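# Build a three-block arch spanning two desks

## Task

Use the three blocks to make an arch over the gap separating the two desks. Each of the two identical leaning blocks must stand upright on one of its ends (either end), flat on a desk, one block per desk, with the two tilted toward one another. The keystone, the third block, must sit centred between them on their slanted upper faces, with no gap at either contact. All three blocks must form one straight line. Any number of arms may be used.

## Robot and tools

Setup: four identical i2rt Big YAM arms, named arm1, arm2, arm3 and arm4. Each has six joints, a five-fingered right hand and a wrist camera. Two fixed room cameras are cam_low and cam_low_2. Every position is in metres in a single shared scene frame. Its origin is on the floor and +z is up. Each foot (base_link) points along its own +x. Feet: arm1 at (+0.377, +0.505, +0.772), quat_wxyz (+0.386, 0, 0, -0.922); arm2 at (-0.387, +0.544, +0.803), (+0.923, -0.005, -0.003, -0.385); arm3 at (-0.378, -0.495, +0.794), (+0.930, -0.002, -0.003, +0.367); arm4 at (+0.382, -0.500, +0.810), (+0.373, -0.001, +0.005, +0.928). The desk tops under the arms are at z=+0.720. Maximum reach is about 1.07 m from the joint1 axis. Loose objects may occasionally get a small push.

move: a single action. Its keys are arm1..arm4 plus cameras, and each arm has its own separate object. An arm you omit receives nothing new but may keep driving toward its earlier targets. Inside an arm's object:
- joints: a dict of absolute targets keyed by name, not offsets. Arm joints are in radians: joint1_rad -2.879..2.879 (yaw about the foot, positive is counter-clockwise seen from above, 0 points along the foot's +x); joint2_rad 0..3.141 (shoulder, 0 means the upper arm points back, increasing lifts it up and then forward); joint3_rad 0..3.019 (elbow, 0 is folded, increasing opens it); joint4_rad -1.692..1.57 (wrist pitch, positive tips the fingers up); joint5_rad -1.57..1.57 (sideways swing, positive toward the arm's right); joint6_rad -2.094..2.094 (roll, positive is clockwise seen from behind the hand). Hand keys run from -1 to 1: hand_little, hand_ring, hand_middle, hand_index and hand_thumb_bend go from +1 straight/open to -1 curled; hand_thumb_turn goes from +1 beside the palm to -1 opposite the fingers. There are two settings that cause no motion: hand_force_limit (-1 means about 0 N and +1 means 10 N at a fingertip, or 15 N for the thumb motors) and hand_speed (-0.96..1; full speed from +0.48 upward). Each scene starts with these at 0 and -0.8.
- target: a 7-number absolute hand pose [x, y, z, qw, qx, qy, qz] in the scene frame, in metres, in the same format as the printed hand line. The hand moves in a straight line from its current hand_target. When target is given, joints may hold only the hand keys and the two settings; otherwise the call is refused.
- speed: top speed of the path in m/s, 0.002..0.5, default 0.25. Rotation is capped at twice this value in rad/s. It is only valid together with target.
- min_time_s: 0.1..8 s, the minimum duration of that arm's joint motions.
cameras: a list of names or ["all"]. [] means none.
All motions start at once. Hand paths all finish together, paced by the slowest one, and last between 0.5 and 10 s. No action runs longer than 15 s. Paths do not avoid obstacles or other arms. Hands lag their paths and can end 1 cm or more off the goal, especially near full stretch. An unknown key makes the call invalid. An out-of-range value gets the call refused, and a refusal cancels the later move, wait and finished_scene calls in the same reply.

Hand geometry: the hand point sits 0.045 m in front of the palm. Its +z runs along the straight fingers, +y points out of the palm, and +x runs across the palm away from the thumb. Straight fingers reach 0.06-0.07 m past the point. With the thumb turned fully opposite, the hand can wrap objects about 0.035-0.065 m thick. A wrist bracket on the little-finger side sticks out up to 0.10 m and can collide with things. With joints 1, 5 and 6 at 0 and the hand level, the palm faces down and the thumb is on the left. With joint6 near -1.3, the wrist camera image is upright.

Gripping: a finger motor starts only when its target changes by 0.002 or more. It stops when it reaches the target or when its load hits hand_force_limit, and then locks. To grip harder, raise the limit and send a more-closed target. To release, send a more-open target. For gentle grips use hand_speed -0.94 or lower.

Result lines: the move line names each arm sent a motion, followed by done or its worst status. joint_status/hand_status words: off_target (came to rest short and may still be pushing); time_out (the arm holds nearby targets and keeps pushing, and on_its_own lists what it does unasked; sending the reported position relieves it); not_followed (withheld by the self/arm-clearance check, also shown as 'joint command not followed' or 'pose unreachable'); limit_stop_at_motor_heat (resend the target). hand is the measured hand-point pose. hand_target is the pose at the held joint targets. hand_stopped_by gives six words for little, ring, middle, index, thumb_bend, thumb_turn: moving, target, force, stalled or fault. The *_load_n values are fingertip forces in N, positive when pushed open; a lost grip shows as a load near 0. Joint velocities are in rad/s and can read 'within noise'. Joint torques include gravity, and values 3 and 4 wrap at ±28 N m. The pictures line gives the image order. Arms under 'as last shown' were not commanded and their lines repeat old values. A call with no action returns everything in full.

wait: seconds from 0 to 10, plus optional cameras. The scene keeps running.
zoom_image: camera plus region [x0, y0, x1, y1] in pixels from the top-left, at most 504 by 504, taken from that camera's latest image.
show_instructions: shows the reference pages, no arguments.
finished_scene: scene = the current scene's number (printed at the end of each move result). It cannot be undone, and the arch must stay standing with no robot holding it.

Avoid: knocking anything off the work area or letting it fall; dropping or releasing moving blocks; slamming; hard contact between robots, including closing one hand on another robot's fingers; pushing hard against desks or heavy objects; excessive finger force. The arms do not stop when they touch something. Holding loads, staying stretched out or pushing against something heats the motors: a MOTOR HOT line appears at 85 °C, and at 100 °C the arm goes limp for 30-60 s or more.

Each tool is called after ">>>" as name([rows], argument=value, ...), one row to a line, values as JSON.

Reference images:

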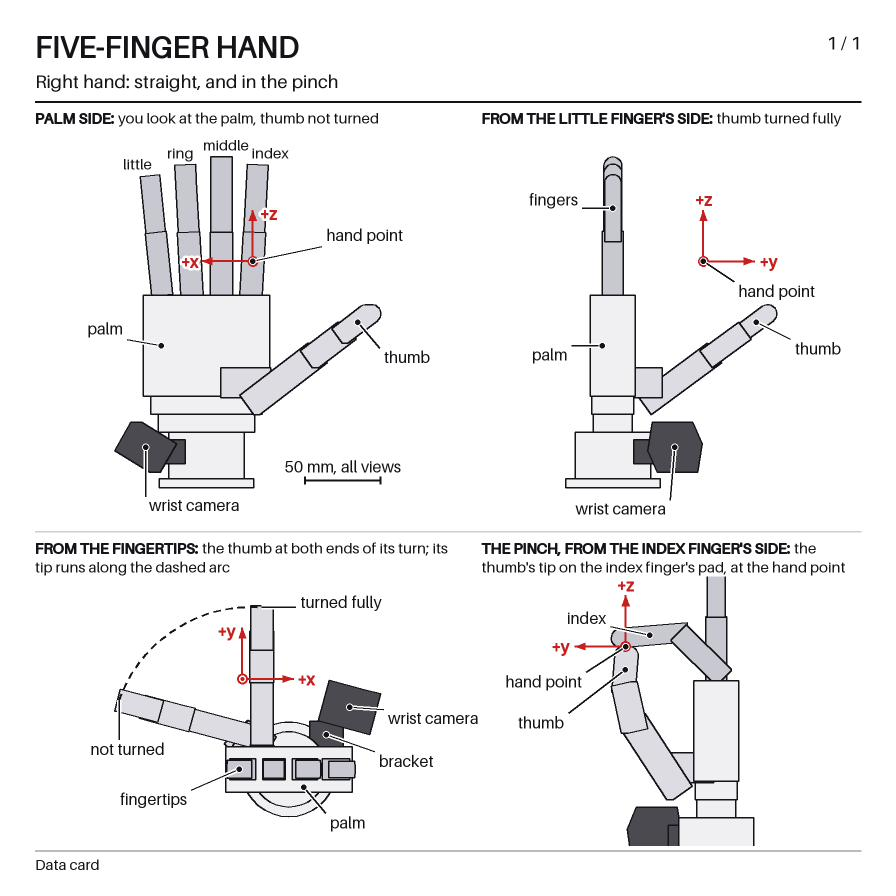

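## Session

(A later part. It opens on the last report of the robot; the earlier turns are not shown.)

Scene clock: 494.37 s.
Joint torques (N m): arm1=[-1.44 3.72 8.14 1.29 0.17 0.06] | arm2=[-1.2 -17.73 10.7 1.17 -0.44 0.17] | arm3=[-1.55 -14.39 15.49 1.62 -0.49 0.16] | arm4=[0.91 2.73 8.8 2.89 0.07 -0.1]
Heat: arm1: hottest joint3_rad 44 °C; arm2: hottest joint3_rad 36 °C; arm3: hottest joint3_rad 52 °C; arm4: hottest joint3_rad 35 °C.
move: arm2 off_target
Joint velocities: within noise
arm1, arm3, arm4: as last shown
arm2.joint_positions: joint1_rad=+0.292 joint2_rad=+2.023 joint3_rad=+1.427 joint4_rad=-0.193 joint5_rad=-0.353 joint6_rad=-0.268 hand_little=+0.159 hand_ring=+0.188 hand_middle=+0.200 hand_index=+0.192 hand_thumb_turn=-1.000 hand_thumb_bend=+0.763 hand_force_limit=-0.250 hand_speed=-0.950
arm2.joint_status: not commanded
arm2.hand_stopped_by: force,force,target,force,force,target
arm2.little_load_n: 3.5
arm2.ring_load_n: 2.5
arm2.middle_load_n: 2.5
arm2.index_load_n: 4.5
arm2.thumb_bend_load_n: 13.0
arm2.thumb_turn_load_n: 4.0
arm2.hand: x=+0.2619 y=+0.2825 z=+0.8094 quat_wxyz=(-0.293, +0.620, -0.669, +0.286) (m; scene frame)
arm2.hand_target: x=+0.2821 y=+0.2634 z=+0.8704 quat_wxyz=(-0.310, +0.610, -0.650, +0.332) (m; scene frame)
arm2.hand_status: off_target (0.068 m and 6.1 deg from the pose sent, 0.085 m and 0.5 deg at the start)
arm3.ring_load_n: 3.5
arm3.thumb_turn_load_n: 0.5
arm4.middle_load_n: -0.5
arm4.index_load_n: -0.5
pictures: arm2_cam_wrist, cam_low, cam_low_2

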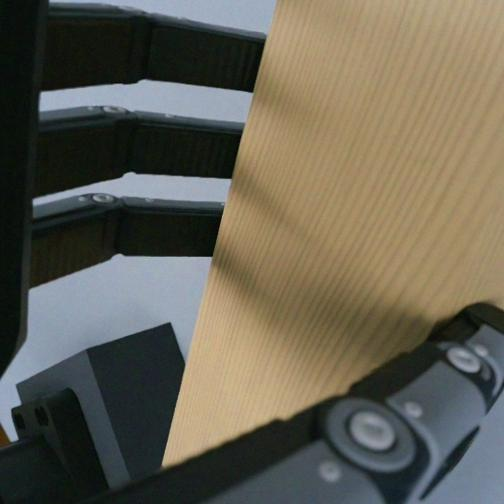

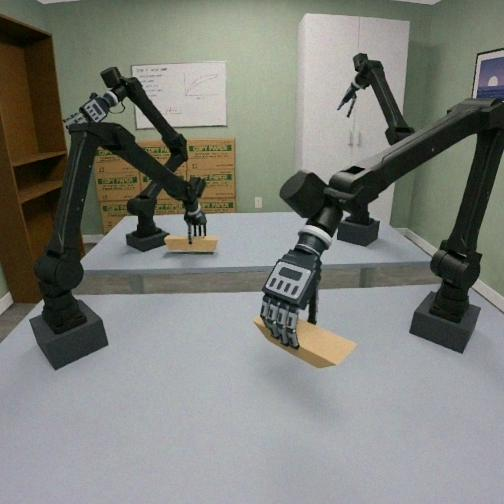

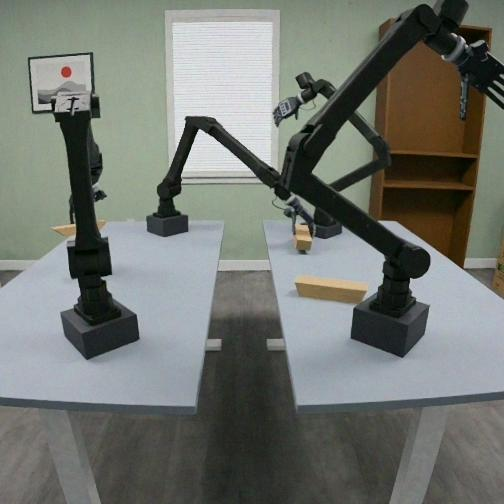

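>>> move(arm2={"target": [0.24, 0.22, 1.08, 0.3104, -0.6094, 0.6501, -0.3312], "speed": 0.1}, cameras=["arm2_cam_wrist", "cam_low"])

>>> zoom_image(camera="cam_low", region=[150, 130, 250, 250])

Scene clock: 502.50 s.
Joint torques (N m): arm1=[-1.49 4.01 8.2 1.32 0.17 0.06] | arm2=[-1.26 -15.74 14.43 1.13 -0.53 0.11] | arm3=[-1.49 -14.45 15.5 1.57 -0.49 0.15] | arm4=[0.73 2.96 8.87 2.77 0.08 -0.09]
Heat: arm1: hottest joint3_rad 44 °C; arm2: hottest joint3_rad 36 °C; arm3: hottest joint3_rad 52 °C; arm4: hottest joint3_rad 35 °C.
move: arm2 off_target
Joint velocities: within noise
arm1.joint_positions: joint1_rad=-1.292 joint2_rad=+0.580 joint3_rad=+1.325 joint4_rad=-1.248 joint5_rad=+0.099 joint6_rad=-1.285 hand_little=+0.500 hand_ring=+0.500 hand_middle=+0.500 hand_index=+0.500 hand_thumb_turn=-1.000 hand_thumb_bend=+1.000 hand_force_limit=+0.000 hand_speed=+0.200
arm1.joint_status: not commanded
arm1.hand_stopped_by: target,target,target,target,target,target
arm1.little_load_n: 0.0
arm1.ring_load_n: 0.0
arm1.middle_load_n: 0.0
arm1.index_load_n: 0.0
arm1.thumb_bend_load_n: 0.0
arm1.thumb_turn_load_n: 0.0
arm1.hand: x=+0.2075 y=+0.6746 z=+1.2585 quat_wxyz=(+0.501, -0.352, -0.785, -0.097) (m; scene frame)
arm1.hand_target: x=+0.2116 y=+0.6742 z=+1.2625 quat_wxyz=(+0.503, -0.359, -0.780, -0.097) (m; scene frame)
arm1.hand_status: not commanded
arm2.joint_positions: joint1_rad=+0.193 joint2_rad=+1.825 joint3_rad=+1.696 joint4_rad=-0.704 joint5_rad=-0.428 joint6_rad=-0.331 hand_little=+0.159 hand_ring=+0.188 hand_middle=+0.200 hand_index=+0.192 hand_thumb_turn=-1.000 hand_thumb_bend=+0.763 hand_force_limit=-0.250 hand_speed=-0.950
arm2.joint_status: not commanded
arm2.hand_stopped_by: force,force,target,force,force,target
arm2.little_load_n: 3.5
arm2.ring_load_n: 3.0
arm2.middle_load_n: 3.0
arm2.index_load_n: 4.0
arm2.thumb_bend_load_n: 13.0
arm2.thumb_turn_load_n: 4.0
arm2.hand: x=+0.2236 y=+0.2384 z=+1.0113 quat_wxyz=(-0.296, +0.616, -0.676, +0.277) (m; scene frame)
arm2.hand_target: x=+0.2351 y=+0.2233 z=+1.0799 quat_wxyz=(-0.310, +0.610, -0.650, +0.332) (m; scene frame)
arm2.hand_status: off_target (0.073 m and 7.2 deg from the pose sent, 0.279 m and 6.1 deg at the start; pose on its path clipped on 50 of 99 steps)
arm3: as last shown
arm3.ring_load_n: 3.0
arm3.middle_load_n: 4.5
arm4.joint_positions: joint1_rad=-2.191 joint2_rad=+0.602 joint3_rad=+1.437 joint4_rad=-1.316 joint5_rad=+0.076 joint6_rad=-0.995 hand_little=+1.000 hand_ring=+1.000 hand_middle=+1.000 hand_index=+1.000 hand_thumb_turn=+1.000 hand_thumb_bend=+1.000 hand_force_limit=+0.000 hand_speed=-0.800
arm4.joint_status: not commanded
arm4.hand_stopped_by: target,target,target,target,target,target
arm4.little_load_n: 0.0
arm4.ring_load_n: 0.0
arm4.middle_load_n: 0.0
arm4.index_load_n: 0.0
arm4.thumb_bend_load_n: 0.0
arm4.thumb_turn_load_n: 0.0
arm4.hand: x=+0.6011 y=-0.5039 z=+1.3187 quat_wxyz=(-0.159, +0.836, -0.183, +0.492) (m; scene frame)
arm4.hand_target: x=+0.5995 y=-0.5060 z=+1.3274 quat_wxyz=(-0.160, +0.830, -0.186, +0.502) (m; scene frame)
arm4.hand_status: not commanded
pictures: arm2_cam_wrist, cam_low

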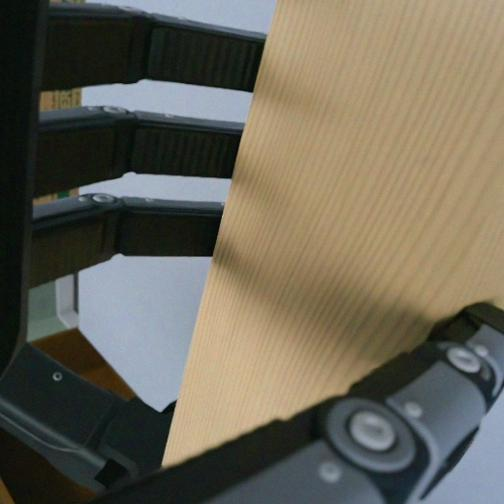

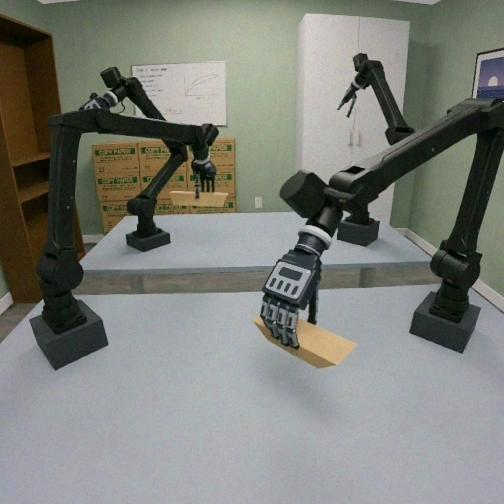

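Scaled by 4.200 from the camera's 504x504 image, which has a finer 720x720 frame.

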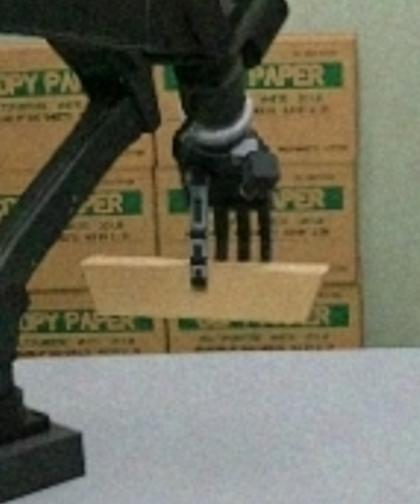

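>>> move(arm2={"target": [-0.20, 0.07, 1.12, -0.5279, -0.2448, -0.711, 0.3967], "speed": 0.16}, cameras=["cam_low_2", "cam_low", "arm2_cam_wrist"])

Scene clock: 520.40 s.
Joint torques (N m): arm1=[-1.44 3.96 8.14 1.26 0.19 0.06] | arm2=[-0.73 -7.94 8.84 2.76 -0.16 0.67] | arm3=[-1.49 -14.27 15.53 1.63 -0.49 0.16] | arm4=[1.14 2.73 8.88 2.84 0.09 -0.11]
Heat: arm1: hottest joint3_rad 44 °C; arm2: hottest joint3_rad 37 °C; arm3: hottest joint3_rad 52 °C; arm4: hottest joint3_rad 35 °C.
move: arm2 off_target
Joint velocities: within noise
arm1, arm3, arm4: as last shown
arm1.thumb_turn_load_n: 0.5
arm2.joint_positions: joint1_rad=-0.705 joint2_rad=+1.215 joint3_rad=+0.706 joint4_rad=+0.247 joint5_rad=-0.524 joint6_rad=+1.124 hand_little=+0.159 hand_ring=+0.188 hand_middle=+0.200 hand_index=+0.192 hand_thumb_turn=-1.000 hand_thumb_bend=+0.763 hand_force_limit=-0.250 hand_speed=-0.950
arm2.joint_status: not commanded
arm2.hand_stopped_by: force,force,target,force,force,target
arm2.little_load_n: 4.5
arm2.ring_load_n: 3.5
arm2.middle_load_n: 2.5
arm2.index_load_n: 3.0
arm2.thumb_bend_load_n: 13.5
arm2.thumb_turn_load_n: 2.5
arm2.hand: x=-0.1956 y=+0.0715 z=+1.0799 quat_wxyz=(-0.503, -0.245, -0.740, +0.374) (m; scene frame)
arm2.hand_target: x=-0.1997 y=+0.0712 z=+1.1194 quat_wxyz=(-0.527, -0.243, -0.712, +0.396) (m; scene frame)
arm2.hand_status: off_target (0.040 m and 5.1 deg from the pose sent, 0.469 m and 106.9 deg at the start)
arm3.ring_load_n: 3.5
arm3.middle_load_n: 4.0
pictures: arm2_cam_wrist, cam_low, cam_low_2

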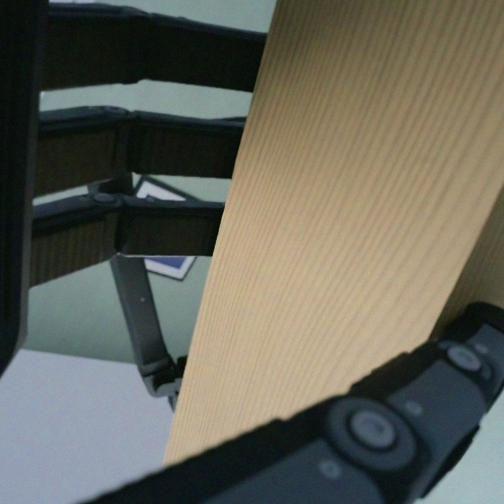

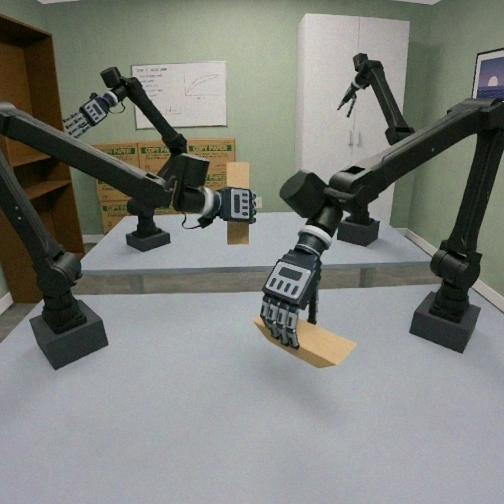

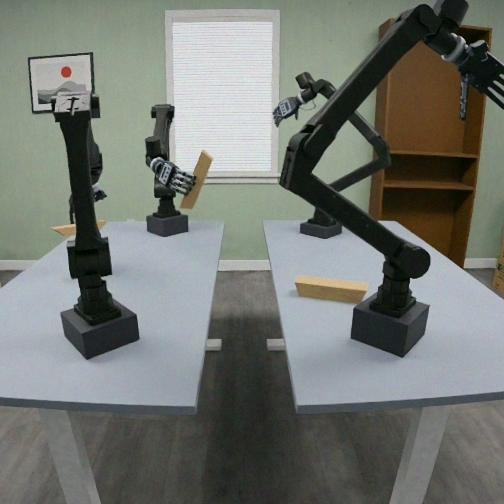

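>>> move(arm1={"joints": {"joint1_rad": 0.69, "joint2_rad": 1.6, "joint3_rad": 1.6, "joint4_rad": -0.7, "joint5_rad": 0.15, "joint6_rad": 0.1}, "min_time_s": 4.5}, arm2={"target": [-0.143, 0.0, 0.96, -0.5279, -0.2448, -0.711, 0.3967], "speed": 0.08}, cameras=["cam_low_2", "cam_low"])

>>> move(arm1={"target": [0.308, -0.232, 0.90, -0.0635, 0.1248, 0.8823, -0.4494], "speed": 0.2}, arm2={"target": [-0.130, 0.004, 0.90, -0.5279, -0.2448, -0.711, 0.3967], "speed": 0.06}, cameras=["cam_low_2", "cam_low", "arm1_cam_wrist"])

Scene clock: 539.97 s.
Joint torques (N m): arm1=[-1.2 -12.51 14.26 1.8 0.25 0.08] | arm2=[0.91 -9.47 8.91 2.86 -0.11 0.66] | arm3=[-1.49 -14.33 15.49 1.62 -0.5 0.15] | arm4=[0.91 2.55 8.76 2.81 0.09 -0.09]
Heat: arm1: hottest joint3_rad 45 °C; arm2: hottest joint3_rad 38 °C; arm3: hottest joint3_rad 52 °C; arm4: hottest joint3_rad 35 °C.
move: arm1 done; arm2 off_target
Joint velocities: within noise
arm1.joint_positions: joint1_rad=+0.693 joint2_rad=+1.590 joint3_rad=+1.529 joint4_rad=-0.716 joint5_rad=+0.148 joint6_rad=+0.090 hand_little=+0.500 hand_ring=+0.500 hand_middle=+0.500 hand_index=+0.500 hand_thumb_turn=-1.000 hand_thumb_bend=+1.000 hand_force_limit=+0.000 hand_speed=+0.200
arm1.joint_status: all done
arm1.hand_stopped_by: target,target,target,target,target,target
arm1.little_load_n: 0.0
arm1.ring_load_n: 0.0
arm1.middle_load_n: 0.0
arm1.index_load_n: 0.0
arm1.thumb_bend_load_n: 0.0
arm1.thumb_turn_load_n: 0.5
arm1.hand: x=+0.3305 y=-0.1259 z=+1.0248 quat_wxyz=(+0.067, -0.109, -0.914, +0.385) (m; scene frame)
arm1.hand_target: x=+0.3270 y=-0.1476 z=+1.0598 quat_wxyz=(+0.065, -0.116, -0.897, +0.420) (m; scene frame)
arm1.hand_status: not commanded
arm2.joint_positions: joint1_rad=-0.606 joint2_rad=+1.725 joint3_rad=+0.677 joint4_rad=+0.784 joint5_rad=-0.406 joint6_rad=+1.147 hand_little=+0.159 hand_ring=+0.188 hand_middle=+0.200 hand_index=+0.192 hand_thumb_turn=-1.000 hand_thumb_bend=+0.763 hand_force_limit=-0.250 hand_speed=-0.950
arm2.joint_status: not commanded
arm2.hand_stopped_by: force,force,target,force,force,target
arm2.little_load_n: 4.0
arm2.ring_load_n: 3.5
arm2.middle_load_n: 2.5
arm2.index_load_n: 3.0
arm2.thumb_bend_load_n: 13.5
arm2.thumb_turn_load_n: 2.5
arm2.hand: x=-0.1538 y=+0.0212 z=+0.9172 quat_wxyz=(-0.494, -0.252, -0.742, +0.376) (m; scene frame)
arm2.hand_target: x=-0.1441 y=+0.0032 z=+0.9603 quat_wxyz=(-0.528, -0.244, -0.711, +0.395) (m; scene frame)
arm2.hand_status: off_target (0.049 m and 5.9 deg from the pose sent, 0.149 m and 5.1 deg at the start)
arm3.joint_positions: joint1_rad=+1.129 joint2_rad=+1.434 joint3_rad=+1.016 joint4_rad=-0.364 joint5_rad=-0.377 joint6_rad=-0.286 hand_little=+0.050 hand_ring=+0.177 hand_middle=+0.200 hand_index=+0.200 hand_thumb_turn=-1.000 hand_thumb_bend=+0.757 hand_force_limit=-0.600 hand_speed=-0.950
arm3.joint_status: not commanded
arm3.hand_stopped_by: target,force,target,target,force,target
arm3.little_load_n: 0.0
arm3.ring_load_n: 3.5
arm3.middle_load_n: 4.0
arm3.index_load_n: 3.5
arm3.thumb_bend_load_n: 9.5
arm3.thumb_turn_load_n: 0.5
arm3.hand: x=-0.6153 y=-0.0279 z=+0.9291 quat_wxyz=(-0.374, +0.846, +0.336, -0.175) (m; scene frame)
arm3.hand_target: x=-0.6188 y=-0.0032 z=+0.9804 quat_wxyz=(-0.420, +0.825, +0.337, -0.171) (m; scene frame)
arm3.hand_status: not commanded
arm4: as last shown
pictures: cam_low, cam_low_2

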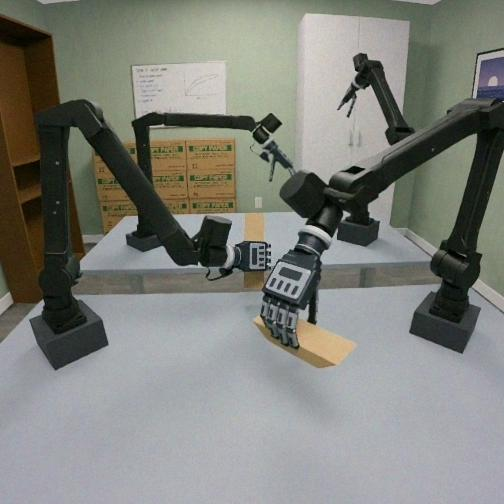

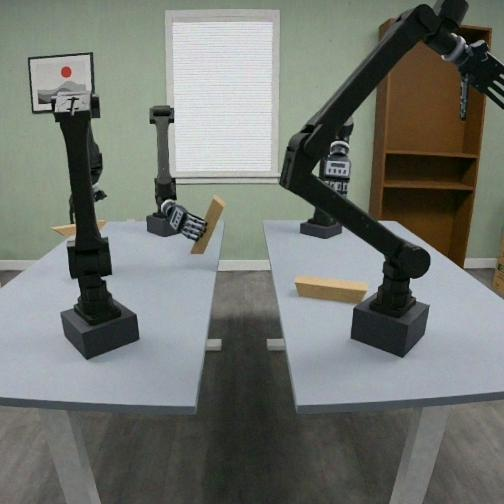

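Scene clock: 541.83 s.
Joint torques (N m): arm1=[-1.67 -15.79 8.73 1.98 0.05 0.1] | arm2=[0.97 -9.88 7.05 2.93 -0.09 0.67] | arm3=[-1.61 -14.33 15.49 1.59 -0.5 0.15] | arm4=[0.56 2.43 8.85 2.76 0.1 -0.11]
Heat: arm1: hottest joint3_rad 45 °C; arm2: hottest joint3_rad 37 °C; arm3: hottest joint3_rad 53 °C; arm4: hottest joint3_rad 35 °C.
move: arm1 done; arm2 off_target
Joint velocities: within noise
arm1.joint_positions: joint1_rad=+0.682 joint2_rad=+1.858 joint3_rad=+1.502 joint4_rad=-0.285 joint5_rad=+0.144 joint6_rad=+0.094 hand_little=+0.500 hand_ring=+0.500 hand_middle=+0.500 hand_index=+0.500 hand_thumb_turn=-1.000 hand_thumb_bend=+1.000 hand_force_limit=+0.000 hand_speed=+0.200
arm1.joint_status: not commanded
arm1.hand_stopped_by: target,target,target,target,target,target
arm1.little_load_n: 0.0
arm1.ring_load_n: 0.0
arm1.middle_load_n: 0.0
arm1.index_load_n: 0.0
arm1.thumb_bend_load_n: -0.5
arm1.thumb_turn_load_n: 0.0
arm1.hand: x=+0.3148 y=-0.2287 z=+0.9045 quat_wxyz=(+0.065, -0.116, -0.885, +0.447) (m; scene frame)
arm1.hand_target: x=+0.3081 y=-0.2318 z=+0.9001 quat_wxyz=(+0.063, -0.125, -0.882, +0.449) (m; scene frame)
arm1.hand_status: done (0.009 m and 1.1 deg from the pose sent, 0.165 m and 8.4 deg at the start)
arm2.joint_positions: joint1_rad=-0.574 joint2_rad=+1.898 joint3_rad=+0.677 joint4_rad=+0.971 joint5_rad=-0.375 joint6_rad=+1.152 hand_little=+0.159 hand_ring=+0.188 hand_middle=+0.200 hand_index=+0.192 hand_thumb_turn=-1.000 hand_thumb_bend=+0.763 hand_force_limit=-0.250 hand_speed=-0.950
arm2.joint_status: not commanded
arm2.hand_stopped_by: force,force,target,force,force,target
arm2.little_load_n: 4.0
arm2.ring_load_n: 3.0
arm2.middle_load_n: 2.5
arm2.index_load_n: 3.0
arm2.thumb_bend_load_n: 13.5
arm2.thumb_turn_load_n: 2.5
arm2.hand: x=-0.1406 y=+0.0214 z=+0.8651 quat_wxyz=(-0.495, -0.249, -0.740, +0.381) (m; scene frame)
arm2.hand_target: x=-0.1308 y=+0.0061 z=+0.9003 quat_wxyz=(-0.527, -0.244, -0.711, +0.395) (m; scene frame)
arm2.hand_status: off_target (0.040 m and 5.3 deg from the pose sent, 0.034 m and 5.9 deg at the start)
arm3, arm4: as last shown
arm3.ring_load_n: 3.0
pictures: arm1_cam_wrist, cam_low, cam_low_2

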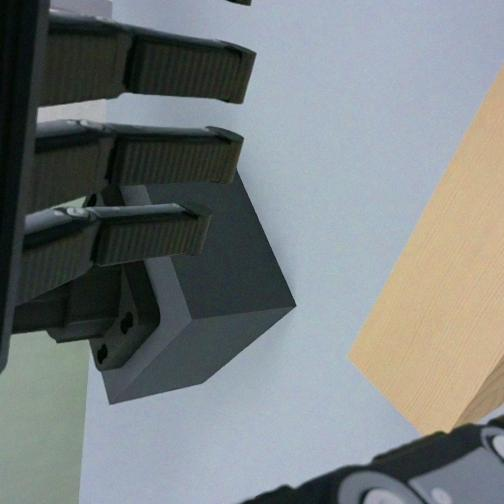

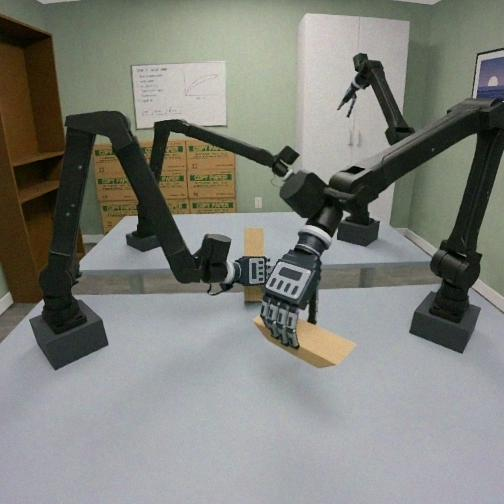

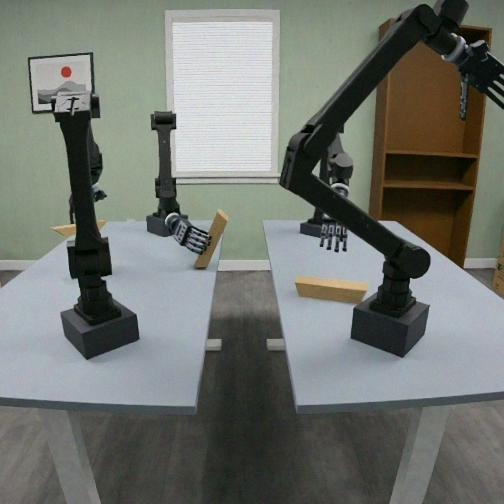

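>>> move(arm1={"target": [0.289, -0.230, 0.82, -0.0827, 0.1624, 0.8762, -0.4463], "speed": 0.1}, cameras=["cam_low_2", "arm1_cam_wrist"])

Scene clock: 555.00 s.
Joint torques (N m): arm1=[-1.49 -16.15 7.6 2.03 0.26 0.09] | arm2=[0.85 -9.99 7.05 2.88 -0.08 0.67] | arm3=[-1.55 -14.27 15.5 1.63 -0.49 0.15] | arm4=[0.85 2.73 8.83 2.85 0.11 -0.1]
Heat: arm1: hottest joint3_rad 43 °C; arm2: hottest joint3_rad 37 °C; arm3: hottest joint3_rad 53 °C; arm4: hottest joint3_rad 35 °C.
move: arm1 off_target
Joint velocities: within noise
arm1.joint_positions: joint1_rad=+0.668 joint2_rad=+1.944 joint3_rad=+1.422 joint4_rad=-0.112 joint5_rad=+0.197 joint6_rad=+0.137 hand_little=+0.500 hand_ring=+0.500 hand_middle=+0.500 hand_index=+0.500 hand_thumb_turn=-1.000 hand_thumb_bend=+1.000 hand_force_limit=+0.000 hand_speed=+0.200
arm1.joint_status: not commanded
arm1.hand_stopped_by: target,target,target,target,target,target
arm1.little_load_n: 0.0
arm1.ring_load_n: 0.0
arm1.middle_load_n: 0.0
arm1.index_load_n: 0.0
arm1.thumb_bend_load_n: 0.5
arm1.thumb_turn_load_n: 0.0
arm1.hand: x=+0.2960 y=-0.2316 z=+0.8331 quat_wxyz=(+0.081, -0.153, -0.876, +0.450) (m; scene frame)
arm1.hand_target: x=+0.2891 y=-0.2296 z=+0.8202 quat_wxyz=(+0.083, -0.162, -0.876, +0.446) (m; scene frame)
arm1.hand_status: off_target (0.015 m and 1.1 deg from the pose sent, 0.088 m and 5.7 deg at the start)
arm2, arm3, arm4: as last shown
arm2.little_load_n: 4.5
arm2.index_load_n: 3.5
pictures: arm1_cam_wrist, cam_low_2

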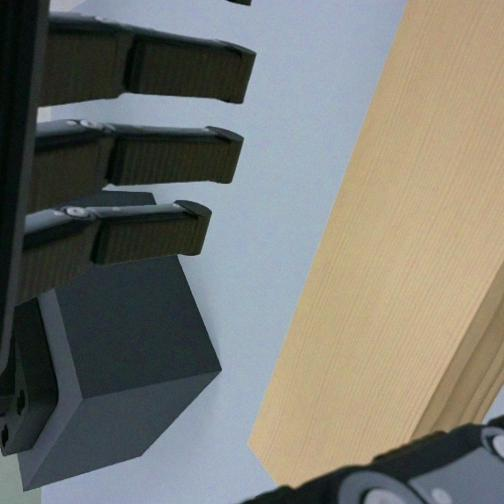

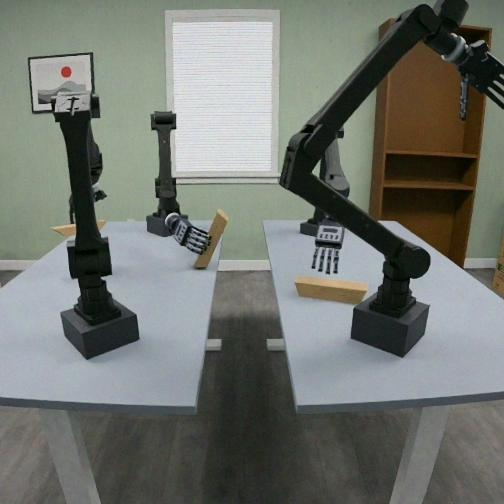

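>>> move(arm1={"target": [0.288, -0.226, 0.768, -0.0827, 0.1624, 0.8762, -0.4463], "speed": 0.08}, cameras=["cam_low_2", "arm1_cam_wrist"])

>>> zoom_image(camera="cam_low_2", region=[270, 210, 390, 330])

Scene clock: 568.17 s.
Joint torques (N m): arm1=[-1.61 -15.97 6.83 2.03 0.17 0.07] | arm2=[0.79 -9.99 6.97 2.89 -0.08 0.66] | arm3=[-1.61 -14.39 15.5 1.57 -0.49 0.15] | arm4=[0.44 2.9 8.87 2.69 0.1 -0.1]
Heat: arm1: hottest joint3_rad 42 °C; arm2: hottest joint3_rad 36 °C; arm3: hottest joint3_rad 53 °C; arm4: hottest joint3_rad 35 °C.
move: arm1 off_target
Joint velocities: within noise
arm1.joint_positions: joint1_rad=+0.666 joint2_rad=+2.007 joint3_rad=+1.375 joint4_rad=+0.006 joint5_rad=+0.197 joint6_rad=+0.138 hand_little=+0.500 hand_ring=+0.500 hand_middle=+0.500 hand_index=+0.500 hand_thumb_turn=-1.000 hand_thumb_bend=+1.000 hand_force_limit=+0.000 hand_speed=+0.200
arm1.joint_status: not commanded
arm1.hand_stopped_by: target,target,target,target,target,target
arm1.little_load_n: 0.0
arm1.ring_load_n: 0.0
arm1.middle_load_n: 0.0
arm1.index_load_n: 0.0
arm1.thumb_bend_load_n: 0.5
arm1.thumb_turn_load_n: 0.0
arm1.hand: x=+0.2947 y=-0.2306 z=+0.7863 quat_wxyz=(+0.082, -0.155, -0.874, +0.454) (m; scene frame)
arm1.hand_target: x=+0.2882 y=-0.2255 z=+0.7682 quat_wxyz=(+0.083, -0.162, -0.876, +0.446) (m; scene frame)
arm1.hand_status: off_target (0.020 m and 1.3 deg from the pose sent, 0.066 m and 1.1 deg at the start)
arm2, arm3, arm4: as last shown
arm2.middle_load_n: 2.0
arm2.index_load_n: 3.0
arm3.thumb_turn_load_n: 1.0
pictures: arm1_cam_wrist, cam_low_2

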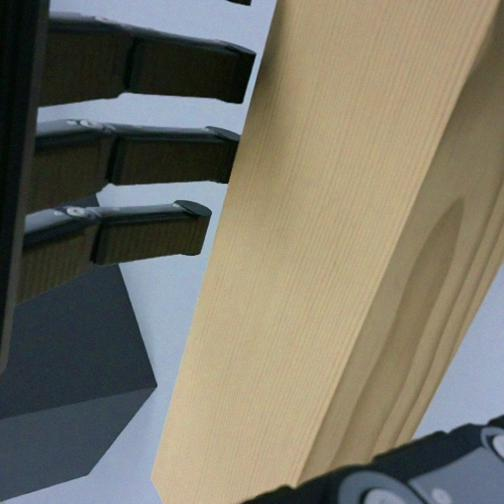

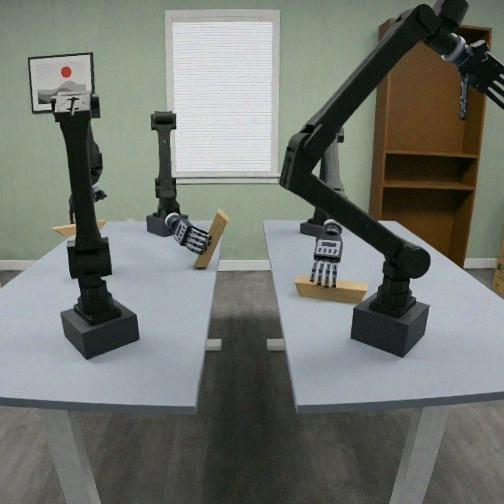

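Scaled by 4.200 from the camera's 504x504 image, which has a finer 720x720 frame.

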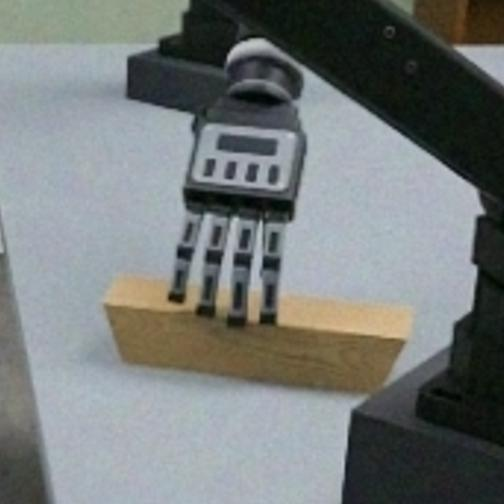

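>>> move(arm1={"target": [0.286, -0.240, 0.772, -0.0827, 0.1624, 0.8762, -0.4463], "speed": 0.05})

>>> move(arm1={"target": [0.286, -0.240, 0.745, -0.0827, 0.1624, 0.8762, -0.4463], "speed": 0.05}, cameras=["cam_low_2", "cam_low", "arm1_cam_wrist"])

>>> zoom_image(camera="cam_low_2", region=[270, 210, 390, 330])

>>> zoom_image(camera="cam_low", region=[210, 130, 330, 280])

Scene clock: 587.07 s.
Joint torques (N m): arm1=[-1.73 -14.27 10.63 1.01 0.16 0.08] | arm2=[1.03 -9.82 7.05 2.92 -0.09 0.66] | arm3=[-1.49 -14.27 15.47 1.58 -0.49 0.16] | arm4=[0.56 2.43 8.76 2.71 0.09 -0.11]
Heat: arm1: hottest joint3_rad 43 °C; arm2: hottest joint3_rad 35 °C; arm3: hottest joint3_rad 53 °C; arm4: hottest joint3_rad 35 °C.
move: arm1 off_target
Joint velocities: within noise
arm1.joint_positions: joint1_rad=+0.666 joint2_rad=+2.011 joint3_rad=+1.375 joint4_rad=+0.006 joint5_rad=+0.197 joint6_rad=+0.138 hand_little=+0.500 hand_ring=+0.500 hand_middle=+0.500 hand_index=+0.500 hand_thumb_turn=-1.000 hand_thumb_bend=+1.000 hand_force_limit=+0.000 hand_speed=+0.200
arm1.joint_status: not commanded
arm1.hand_stopped_by: target,target,target,target,target,target
arm1.little_load_n: 0.0
arm1.ring_load_n: 0.0
arm1.middle_load_n: 2.0
arm1.index_load_n: 0.0
arm1.thumb_bend_load_n: 0.0
arm1.thumb_turn_load_n: 0.0
arm1.hand: x=+0.2944 y=-0.2301 z=+0.7835 quat_wxyz=(+0.082, -0.155, -0.875, +0.452) (m; scene frame)
arm1.hand_target: x=+0.2860 y=-0.2390 z=+0.7722 quat_wxyz=(+0.083, -0.162, -0.876, +0.447) (m; scene frame)
arm1.hand_status: off_target (0.017 m and 1.1 deg from the pose sent, 0.019 m and 1.3 deg at the start)
arm2, arm3, arm4: as last shown
arm2.index_load_n: 3.5
arm2.thumb_bend_load_n: 13.0
arm3.little_load_n: -0.5
arm3.ring_load_n: 3.5
arm3.middle_load_n: 4.5
arm3.thumb_turn_load_n: 0.5
pictures: none

Scene clock: 588.20 s.
Joint torques (N m): arm1=[-1.49 -14.97 9.57 1.33 0.17 0.07] | arm2=[0.97 -9.99 7.08 2.91 -0.09 0.68] | arm3=[-1.44 -14.27 15.51 1.65 -0.49 0.15] | arm4=[0.67 2.55 8.95 2.86 0.1 -0.11]
Heat: arm1: hottest joint3_rad 43 °C; arm2: hottest joint3_rad 35 °C; arm3: hottest joint3_rad 53 °C; arm4: hottest joint3_rad 35 °C.
move: arm1 off_target
Joint velocities: within noise
arm1.joint_positions: joint1_rad=+0.664 joint2_rad=+2.056 joint3_rad=+1.375 joint4_rad=+0.053 joint5_rad=+0.197 joint6_rad=+0.138 hand_little=+0.500 hand_ring=+0.500 hand_middle=+0.500 hand_index=+0.500 hand_thumb_turn=-1.000 hand_thumb_bend=+1.000 hand_force_limit=+0.000 hand_speed=+0.200
arm1.joint_status: not commanded
arm1.hand_stopped_by: target,target,target,target,target,target
arm1.little_load_n: 1.0
arm1.ring_load_n: 1.0
arm1.middle_load_n: 0.0
arm1.index_load_n: 0.0
arm1.thumb_bend_load_n: 0.0
arm1.thumb_turn_load_n: 0.0
arm1.hand: x=+0.2926 y=-0.2336 z=+0.7599 quat_wxyz=(+0.082, -0.156, -0.874, +0.453) (m; scene frame)
arm1.hand_target: x=+0.2862 y=-0.2391 z=+0.7451 quat_wxyz=(+0.083, -0.162, -0.876, +0.446) (m; scene frame)
arm1.hand_status: off_target (0.018 m and 1.1 deg from the pose sent, 0.041 m and 1.1 deg at the start)
arm2, arm3, arm4: as last shown
arm2.ring_load_n: 3.5
arm2.middle_load_n: 2.5
arm3.little_load_n: 0.0
arm3.ring_load_n: 3.0
arm3.thumb_turn_load_n: 1.0
pictures: arm1_cam_wrist, cam_low, cam_low_2

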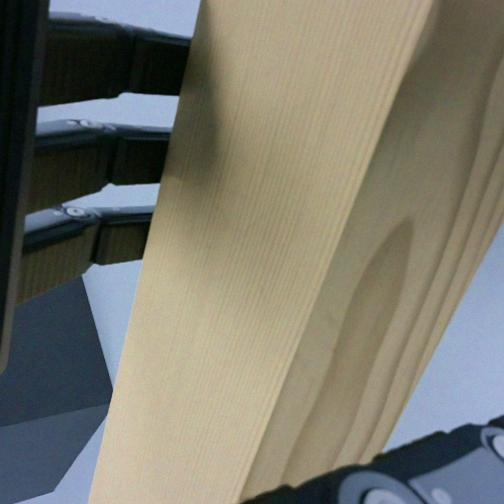

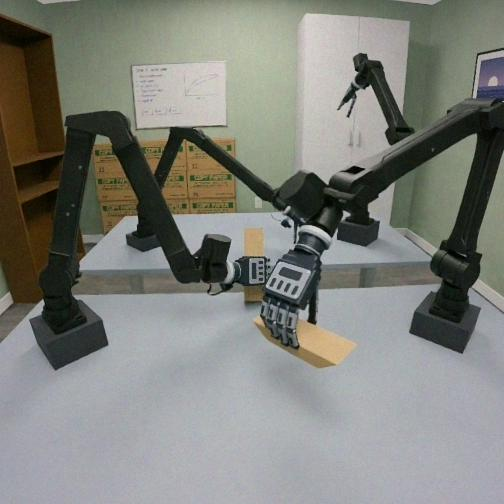

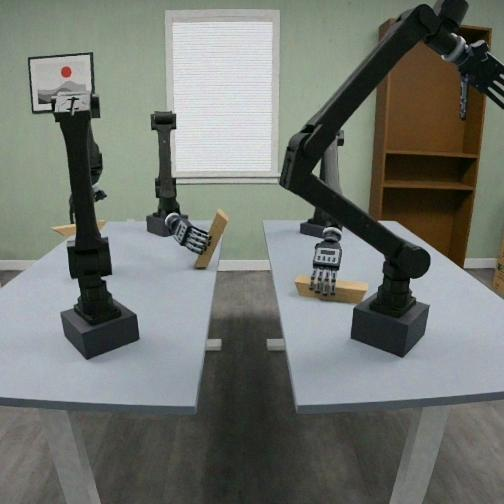

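Scaled by 4.200 from the camera's 504x504 image, which has a finer 720x720 frame.

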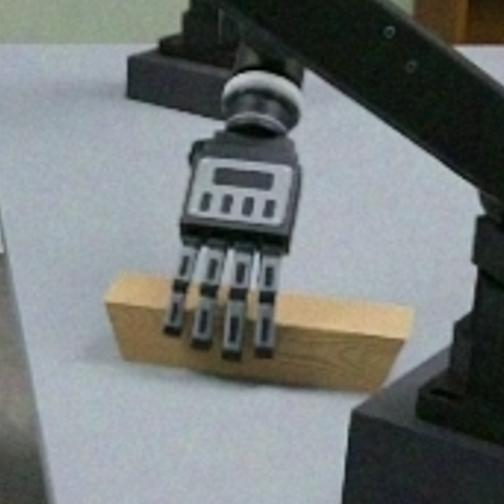

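Scaled by 3.360 from the camera's 504x504 image, which has a finer 720x720 frame.

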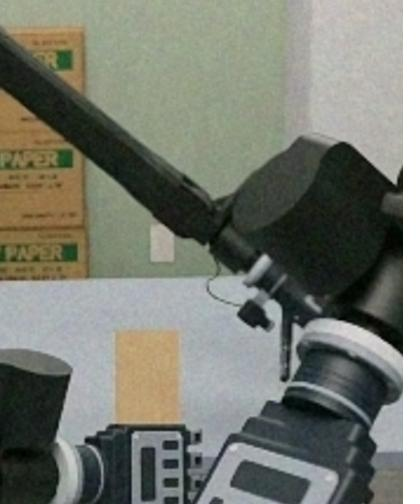

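>>> move(arm1={"joints": {"hand_index": 0.2, "hand_middle": 0.2, "hand_ring": 0.2, "hand_little": 0.2, "hand_speed": -0.85, "hand_force_limit": -0.3}})

>>> move(arm1={"joints": {"hand_thumb_bend": 0.3, "hand_speed": -0.94, "hand_force_limit": 0.4}}, cameras=["arm1_cam_wrist", "cam_low_2"])

>>> zoom_image(camera="cam_low_2", region=[270, 210, 390, 330])

Scene clock: 595.00 s.
Joint torques (N m): arm1=[-1.26 -14.97 9.5 1.21 0.16 0.03] | arm2=[0.73 -10.11 7.02 2.89 -0.09 0.67] | arm3=[-1.55 -14.27 15.51 1.55 -0.5 0.14] | arm4=[0.91 2.43 8.88 2.82 0.1 -0.1]
Heat: arm1: hottest joint3_rad 44 °C; arm2: hottest joint3_rad 35 °C; arm3: hottest joint3_rad 53 °C; arm4: hottest joint3_rad 35 °C.
move: arm1 done
Joint velocities: within noise
arm1.joint_positions: joint1_rad=+0.663 joint2_rad=+2.059 joint3_rad=+1.375 joint4_rad=+0.056 joint5_rad=+0.197 joint6_rad=+0.142 hand_little=+0.200 hand_ring=+0.200 hand_middle=+0.200 hand_index=+0.200 hand_thumb_turn=-1.000 hand_thumb_bend=+1.000 hand_force_limit=-0.300 hand_speed=-0.850
arm1.joint_status: all done
arm1.hand_stopped_by: target,target,target,target,target,target
arm1.little_load_n: 0.0
arm1.ring_load_n: 0.0
arm1.middle_load_n: 2.5
arm1.index_load_n: 0.5
arm1.thumb_bend_load_n: 0.0
arm1.thumb_turn_load_n: 0.0
arm1.hand: x=+0.2925 y=-0.2338 z=+0.7583 quat_wxyz=(+0.081, -0.157, -0.874, +0.453) (m; scene frame)
arm1.hand_target: x=+0.2860 y=-0.2391 z=+0.7452 quat_wxyz=(+0.083, -0.162, -0.876, +0.446) (m; scene frame)
arm1.hand_status: not commanded
arm2, arm3: as last shown
arm2.little_load_n: 4.0
arm2.ring_load_n: 3.0
arm2.thumb_bend_load_n: 13.5
arm2.thumb_turn_load_n: 2.0
arm3.index_load_n: 4.0
arm4.joint_positions: joint1_rad=-2.191 joint2_rad=+0.602 joint3_rad=+1.437 joint4_rad=-1.316 joint5_rad=+0.076 joint6_rad=-0.995 hand_little=+1.000 hand_ring=+1.000 hand_middle=+1.000 hand_index=+1.000 hand_thumb_turn=+1.000 hand_thumb_bend=+1.000 hand_force_limit=+0.000 hand_speed=-0.800
arm4.joint_status: not commanded
arm4.hand_stopped_by: target,target,target,target,target,target
arm4.little_load_n: 0.0
arm4.ring_load_n: 0.0
arm4.middle_load_n: 0.0
arm4.index_load_n: 0.0
arm4.thumb_bend_load_n: 0.0
arm4.thumb_turn_load_n: 0.0
arm4.hand: x=+0.6011 y=-0.5039 z=+1.3187 quat_wxyz=(-0.159, +0.836, -0.183, +0.492) (m; scene frame)
arm4.hand_target: x=+0.5995 y=-0.5060 z=+1.3274 quat_wxyz=(-0.160, +0.830, -0.186, +0.502) (m; scene frame)
arm4.hand_status: not commanded
pictures: none

Scene clock: 598.20 s.
Joint torques (N m): arm1=[-1.44 -15.15 9.58 1.21 0.16 0.03] | arm2=[1.2 -9.93 7.04 2.86 -0.1 0.67] | arm3=[-1.55 -14.27 15.5 1.58 -0.5 0.15] | arm4=[0.62 2.49 8.83 2.81 0.08 -0.09]
Heat: arm1: hottest joint3_rad 44 °C; arm2: hottest joint3_rad 35 °C; arm3: hottest joint3_rad 53 °C; arm4: hottest joint3_rad 35 °C.
move: arm1 off_target
Joint velocities: within noise
arm1.joint_positions: joint1_rad=+0.663 joint2_rad=+2.059 joint3_rad=+1.375 joint4_rad=+0.056 joint5_rad=+0.197 joint6_rad=+0.142 hand_little=+0.200 hand_ring=+0.200 hand_middle=+0.201 hand_index=+0.200 hand_thumb_turn=-1.000 hand_thumb_bend=+0.761 hand_force_limit=+0.400 hand_speed=-0.940
arm1.joint_status: hand_thumb_bend off_target (ended at +0.761, target +0.300); the others done
arm1.hand_stopped_by: target,target,target,target,force,target
arm1.little_load_n: 0.0
arm1.ring_load_n: 0.0
arm1.middle_load_n: 5.0
arm1.index_load_n: 2.0
arm1.thumb_bend_load_n: 10.5
arm1.thumb_turn_load_n: 0.5
arm1.hand: x=+0.2925 y=-0.2338 z=+0.7583 quat_wxyz=(+0.081, -0.157, -0.874, +0.453) (m; scene frame)
arm1.hand_target: x=+0.2860 y=-0.2391 z=+0.7452 quat_wxyz=(+0.083, -0.162, -0.876, +0.446) (m; scene frame)
arm1.hand_status: not commanded
arm2, arm3, arm4: as last shown
arm2.little_load_n: 4.5
arm2.ring_load_n: 3.5
arm2.thumb_bend_load_n: 13.0
arm2.thumb_turn_load_n: 2.5
arm3.middle_load_n: 4.0
arm3.index_load_n: 3.5
pictures: arm1_cam_wrist, cam_low_2

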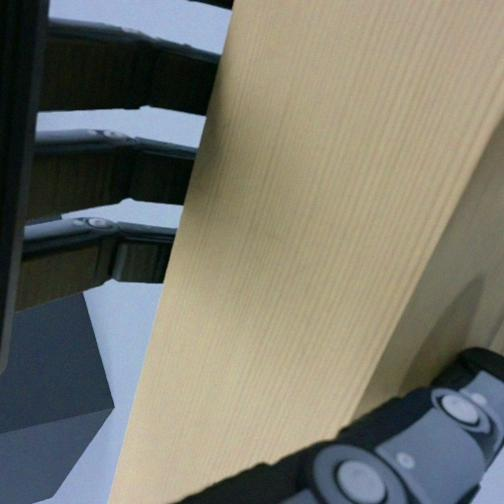

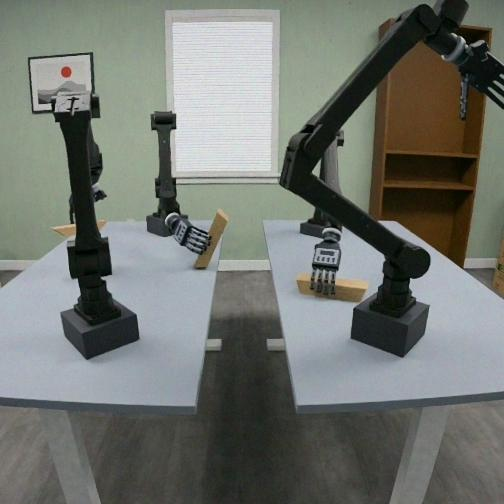

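Scaled by 4.200 from the camera's 504x504 image, which has a finer 720x720 frame.

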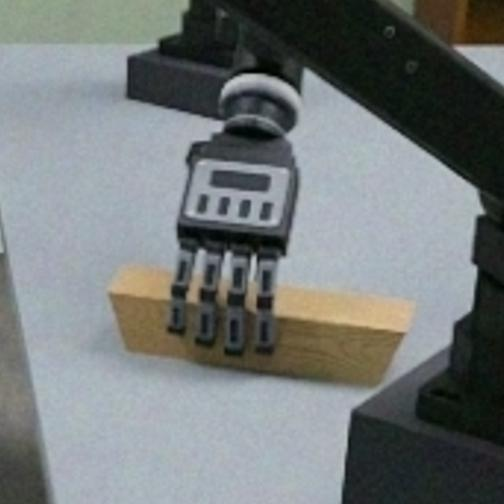

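>>> move(arm1={"joints": {"hand_index": 0.05, "hand_ring": 0.02, "hand_little": 0.0, "hand_speed": -0.95, "hand_force_limit": -0.25}})

>>> move(arm1={"target": [0.284, -0.228, 0.86, -0.0827, 0.1624, 0.8762, -0.4463], "speed": 0.07}, cameras=["arm1_cam_wrist", "cam_low_2"])

>>> zoom_image(camera="cam_low_2", region=[270, 210, 390, 330])

Scene clock: 604.07 s.
Joint torques (N m): arm1=[-1.61 -15.15 9.52 1.25 0.15 0.04] | arm2=[0.79 -10.17 6.95 2.88 -0.09 0.65] | arm3=[-1.44 -14.27 15.46 1.59 -0.5 0.15] | arm4=[0.91 2.49 8.88 2.86 0.08 -0.11]
Heat: arm1: hottest joint3_rad 44 °C; arm2: hottest joint3_rad 34 °C; arm3: hottest joint3_rad 54 °C; arm4: hottest joint3_rad 35 °C.
move: arm1 off_target
Joint velocities: within noise
arm1.joint_positions: joint1_rad=+0.663 joint2_rad=+2.059 joint3_rad=+1.375 joint4_rad=+0.056 joint5_rad=+0.197 joint6_rad=+0.142 hand_little=+0.159 hand_ring=+0.188 hand_middle=+0.201 hand_index=+0.197 hand_thumb_turn=-1.000 hand_thumb_bend=+0.761 hand_force_limit=-0.250 hand_speed=-0.950
arm1.joint_status: hand_little off_target (ended at +0.159, target +0.000); hand_ring off_target (ended at +0.188, target +0.020); hand_index off_target (ended at +0.197, target +0.050); the others done
arm1.hand_stopped_by: force,force,target,force,force,target
arm1.little_load_n: 4.5
arm1.ring_load_n: 2.0
arm1.middle_load_n: 2.0
arm1.index_load_n: 3.0
arm1.thumb_bend_load_n: 12.0
arm1.thumb_turn_load_n: 3.0
arm1.hand: x=+0.2925 y=-0.2338 z=+0.7583 quat_wxyz=(+0.081, -0.157, -0.874, +0.453) (m; scene frame)
arm1.hand_target: x=+0.2860 y=-0.2391 z=+0.7452 quat_wxyz=(+0.083, -0.162, -0.876, +0.446) (m; scene frame)
arm1.hand_status: not commanded
arm2, arm4: as last shown
arm3.joint_positions: joint1_rad=+1.129 joint2_rad=+1.434 joint3_rad=+1.016 joint4_rad=-0.364 joint5_rad=-0.377 joint6_rad=-0.286 hand_little=+0.050 hand_ring=+0.177 hand_middle=+0.200 hand_index=+0.200 hand_thumb_turn=-1.000 hand_thumb_bend=+0.757 hand_force_limit=-0.600 hand_speed=-0.950
arm3.joint_status: not commanded
arm3.hand_stopped_by: target,force,target,target,force,target
arm3.little_load_n: 0.0
arm3.ring_load_n: 3.0
arm3.middle_load_n: 4.5
arm3.index_load_n: 3.5
arm3.thumb_bend_load_n: 9.5
arm3.thumb_turn_load_n: 1.0
arm3.hand: x=-0.6153 y=-0.0279 z=+0.9291 quat_wxyz=(-0.374, +0.846, +0.336, -0.175) (m; scene frame)
arm3.hand_target: x=-0.6188 y=-0.0032 z=+0.9804 quat_wxyz=(-0.420, +0.825, +0.337, -0.171) (m; scene frame)
arm3.hand_status: not commanded
pictures: none

Scene clock: 606.50 s.
Joint torques (N m): arm1=[-1.61 -21.25 12.05 1.51 0.1 -0.03] | arm2=[0.85 -9.93 7.05 2.89 -0.1 0.65] | arm3=[-1.55 -14.1 15.53 1.63 -0.5 0.15] | arm4=[0.56 2.84 8.91 2.76 0.09 -0.1]
Heat: arm1: hottest joint3_rad 44 °C; arm2: hottest joint3_rad 34 °C; arm3: hottest joint3_rad 54 °C; arm4: hottest joint3_rad 35 °C.
move: arm1 off_target
Joint velocities: within noise
arm1.joint_positions: joint1_rad=+0.660 joint2_rad=+1.948 joint3_rad=+1.376 joint4_rad=-0.183 joint5_rad=+0.196 joint6_rad=+0.145 hand_little=+0.159 hand_ring=+0.188 hand_middle=+0.201 hand_index=+0.197 hand_thumb_turn=-1.000 hand_thumb_bend=+0.761 hand_force_limit=-0.250 hand_speed=-0.950
arm1.joint_status: not commanded
arm1.hand_stopped_by: force,force,target,force,force,target
arm1.little_load_n: 3.5
arm1.ring_load_n: 2.0
arm1.middle_load_n: 3.0
arm1.index_load_n: 4.5
arm1.thumb_bend_load_n: 12.0
arm1.thumb_turn_load_n: 3.5
arm1.hand: x=+0.2950 y=-0.1968 z=+0.7955 quat_wxyz=(+0.084, -0.158, -0.901, +0.396) (m; scene frame)
arm1.hand_target: x=+0.2843 y=-0.2239 z=+0.8606 quat_wxyz=(+0.083, -0.162, -0.876, +0.446) (m; scene frame)
arm1.hand_status: off_target (0.073 m and 6.5 deg from the pose sent, 0.102 m and 1.0 deg at the start)
arm2.joint_positions: joint1_rad=-0.574 joint2_rad=+1.898 joint3_rad=+0.677 joint4_rad=+0.971 joint5_rad=-0.375 joint6_rad=+1.152 hand_little=+0.159 hand_ring=+0.188 hand_middle=+0.200 hand_index=+0.192 hand_thumb_turn=-1.000 hand_thumb_bend=+0.763 hand_force_limit=-0.250 hand_speed=-0.950
arm2.joint_status: not commanded
arm2.hand_stopped_by: force,force,target,force,force,target
arm2.little_load_n: 4.5
arm2.ring_load_n: 3.0
arm2.middle_load_n: 2.5
arm2.index_load_n: 3.0
arm2.thumb_bend_load_n: 13.5
arm2.thumb_turn_load_n: 2.5
arm2.hand: x=-0.1406 y=+0.0214 z=+0.8651 quat_wxyz=(-0.495, -0.249, -0.740, +0.381) (m; scene frame)
arm2.hand_target: x=-0.1308 y=+0.0061 z=+0.9003 quat_wxyz=(-0.527, -0.244, -0.711, +0.395) (m; scene frame)
arm2.hand_status: not commanded
arm3, arm4: as last shown
arm3.middle_load_n: 4.0
arm3.thumb_turn_load_n: 0.5
pictures: arm1_cam_wrist, cam_low_2

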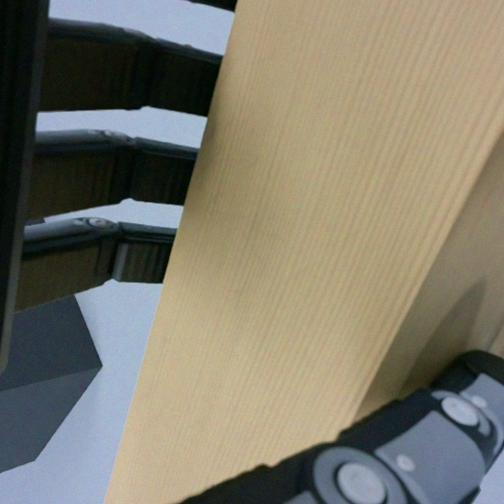

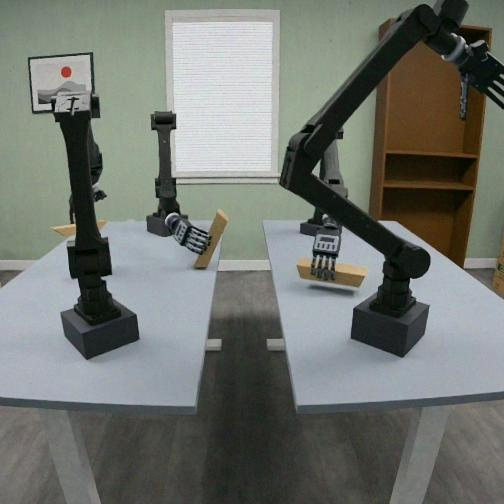

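Scaled by 4.200 from the camera's 504x504 image, which has a finer 720x720 frame.

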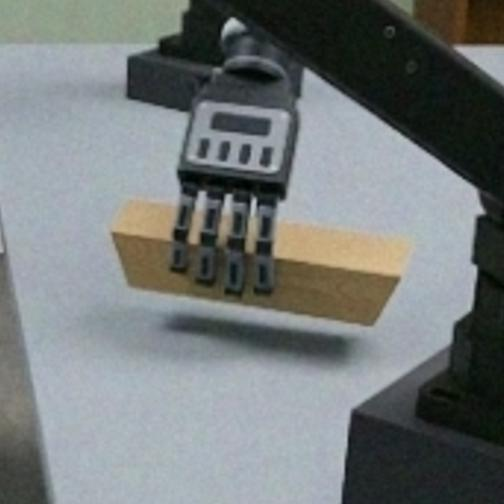

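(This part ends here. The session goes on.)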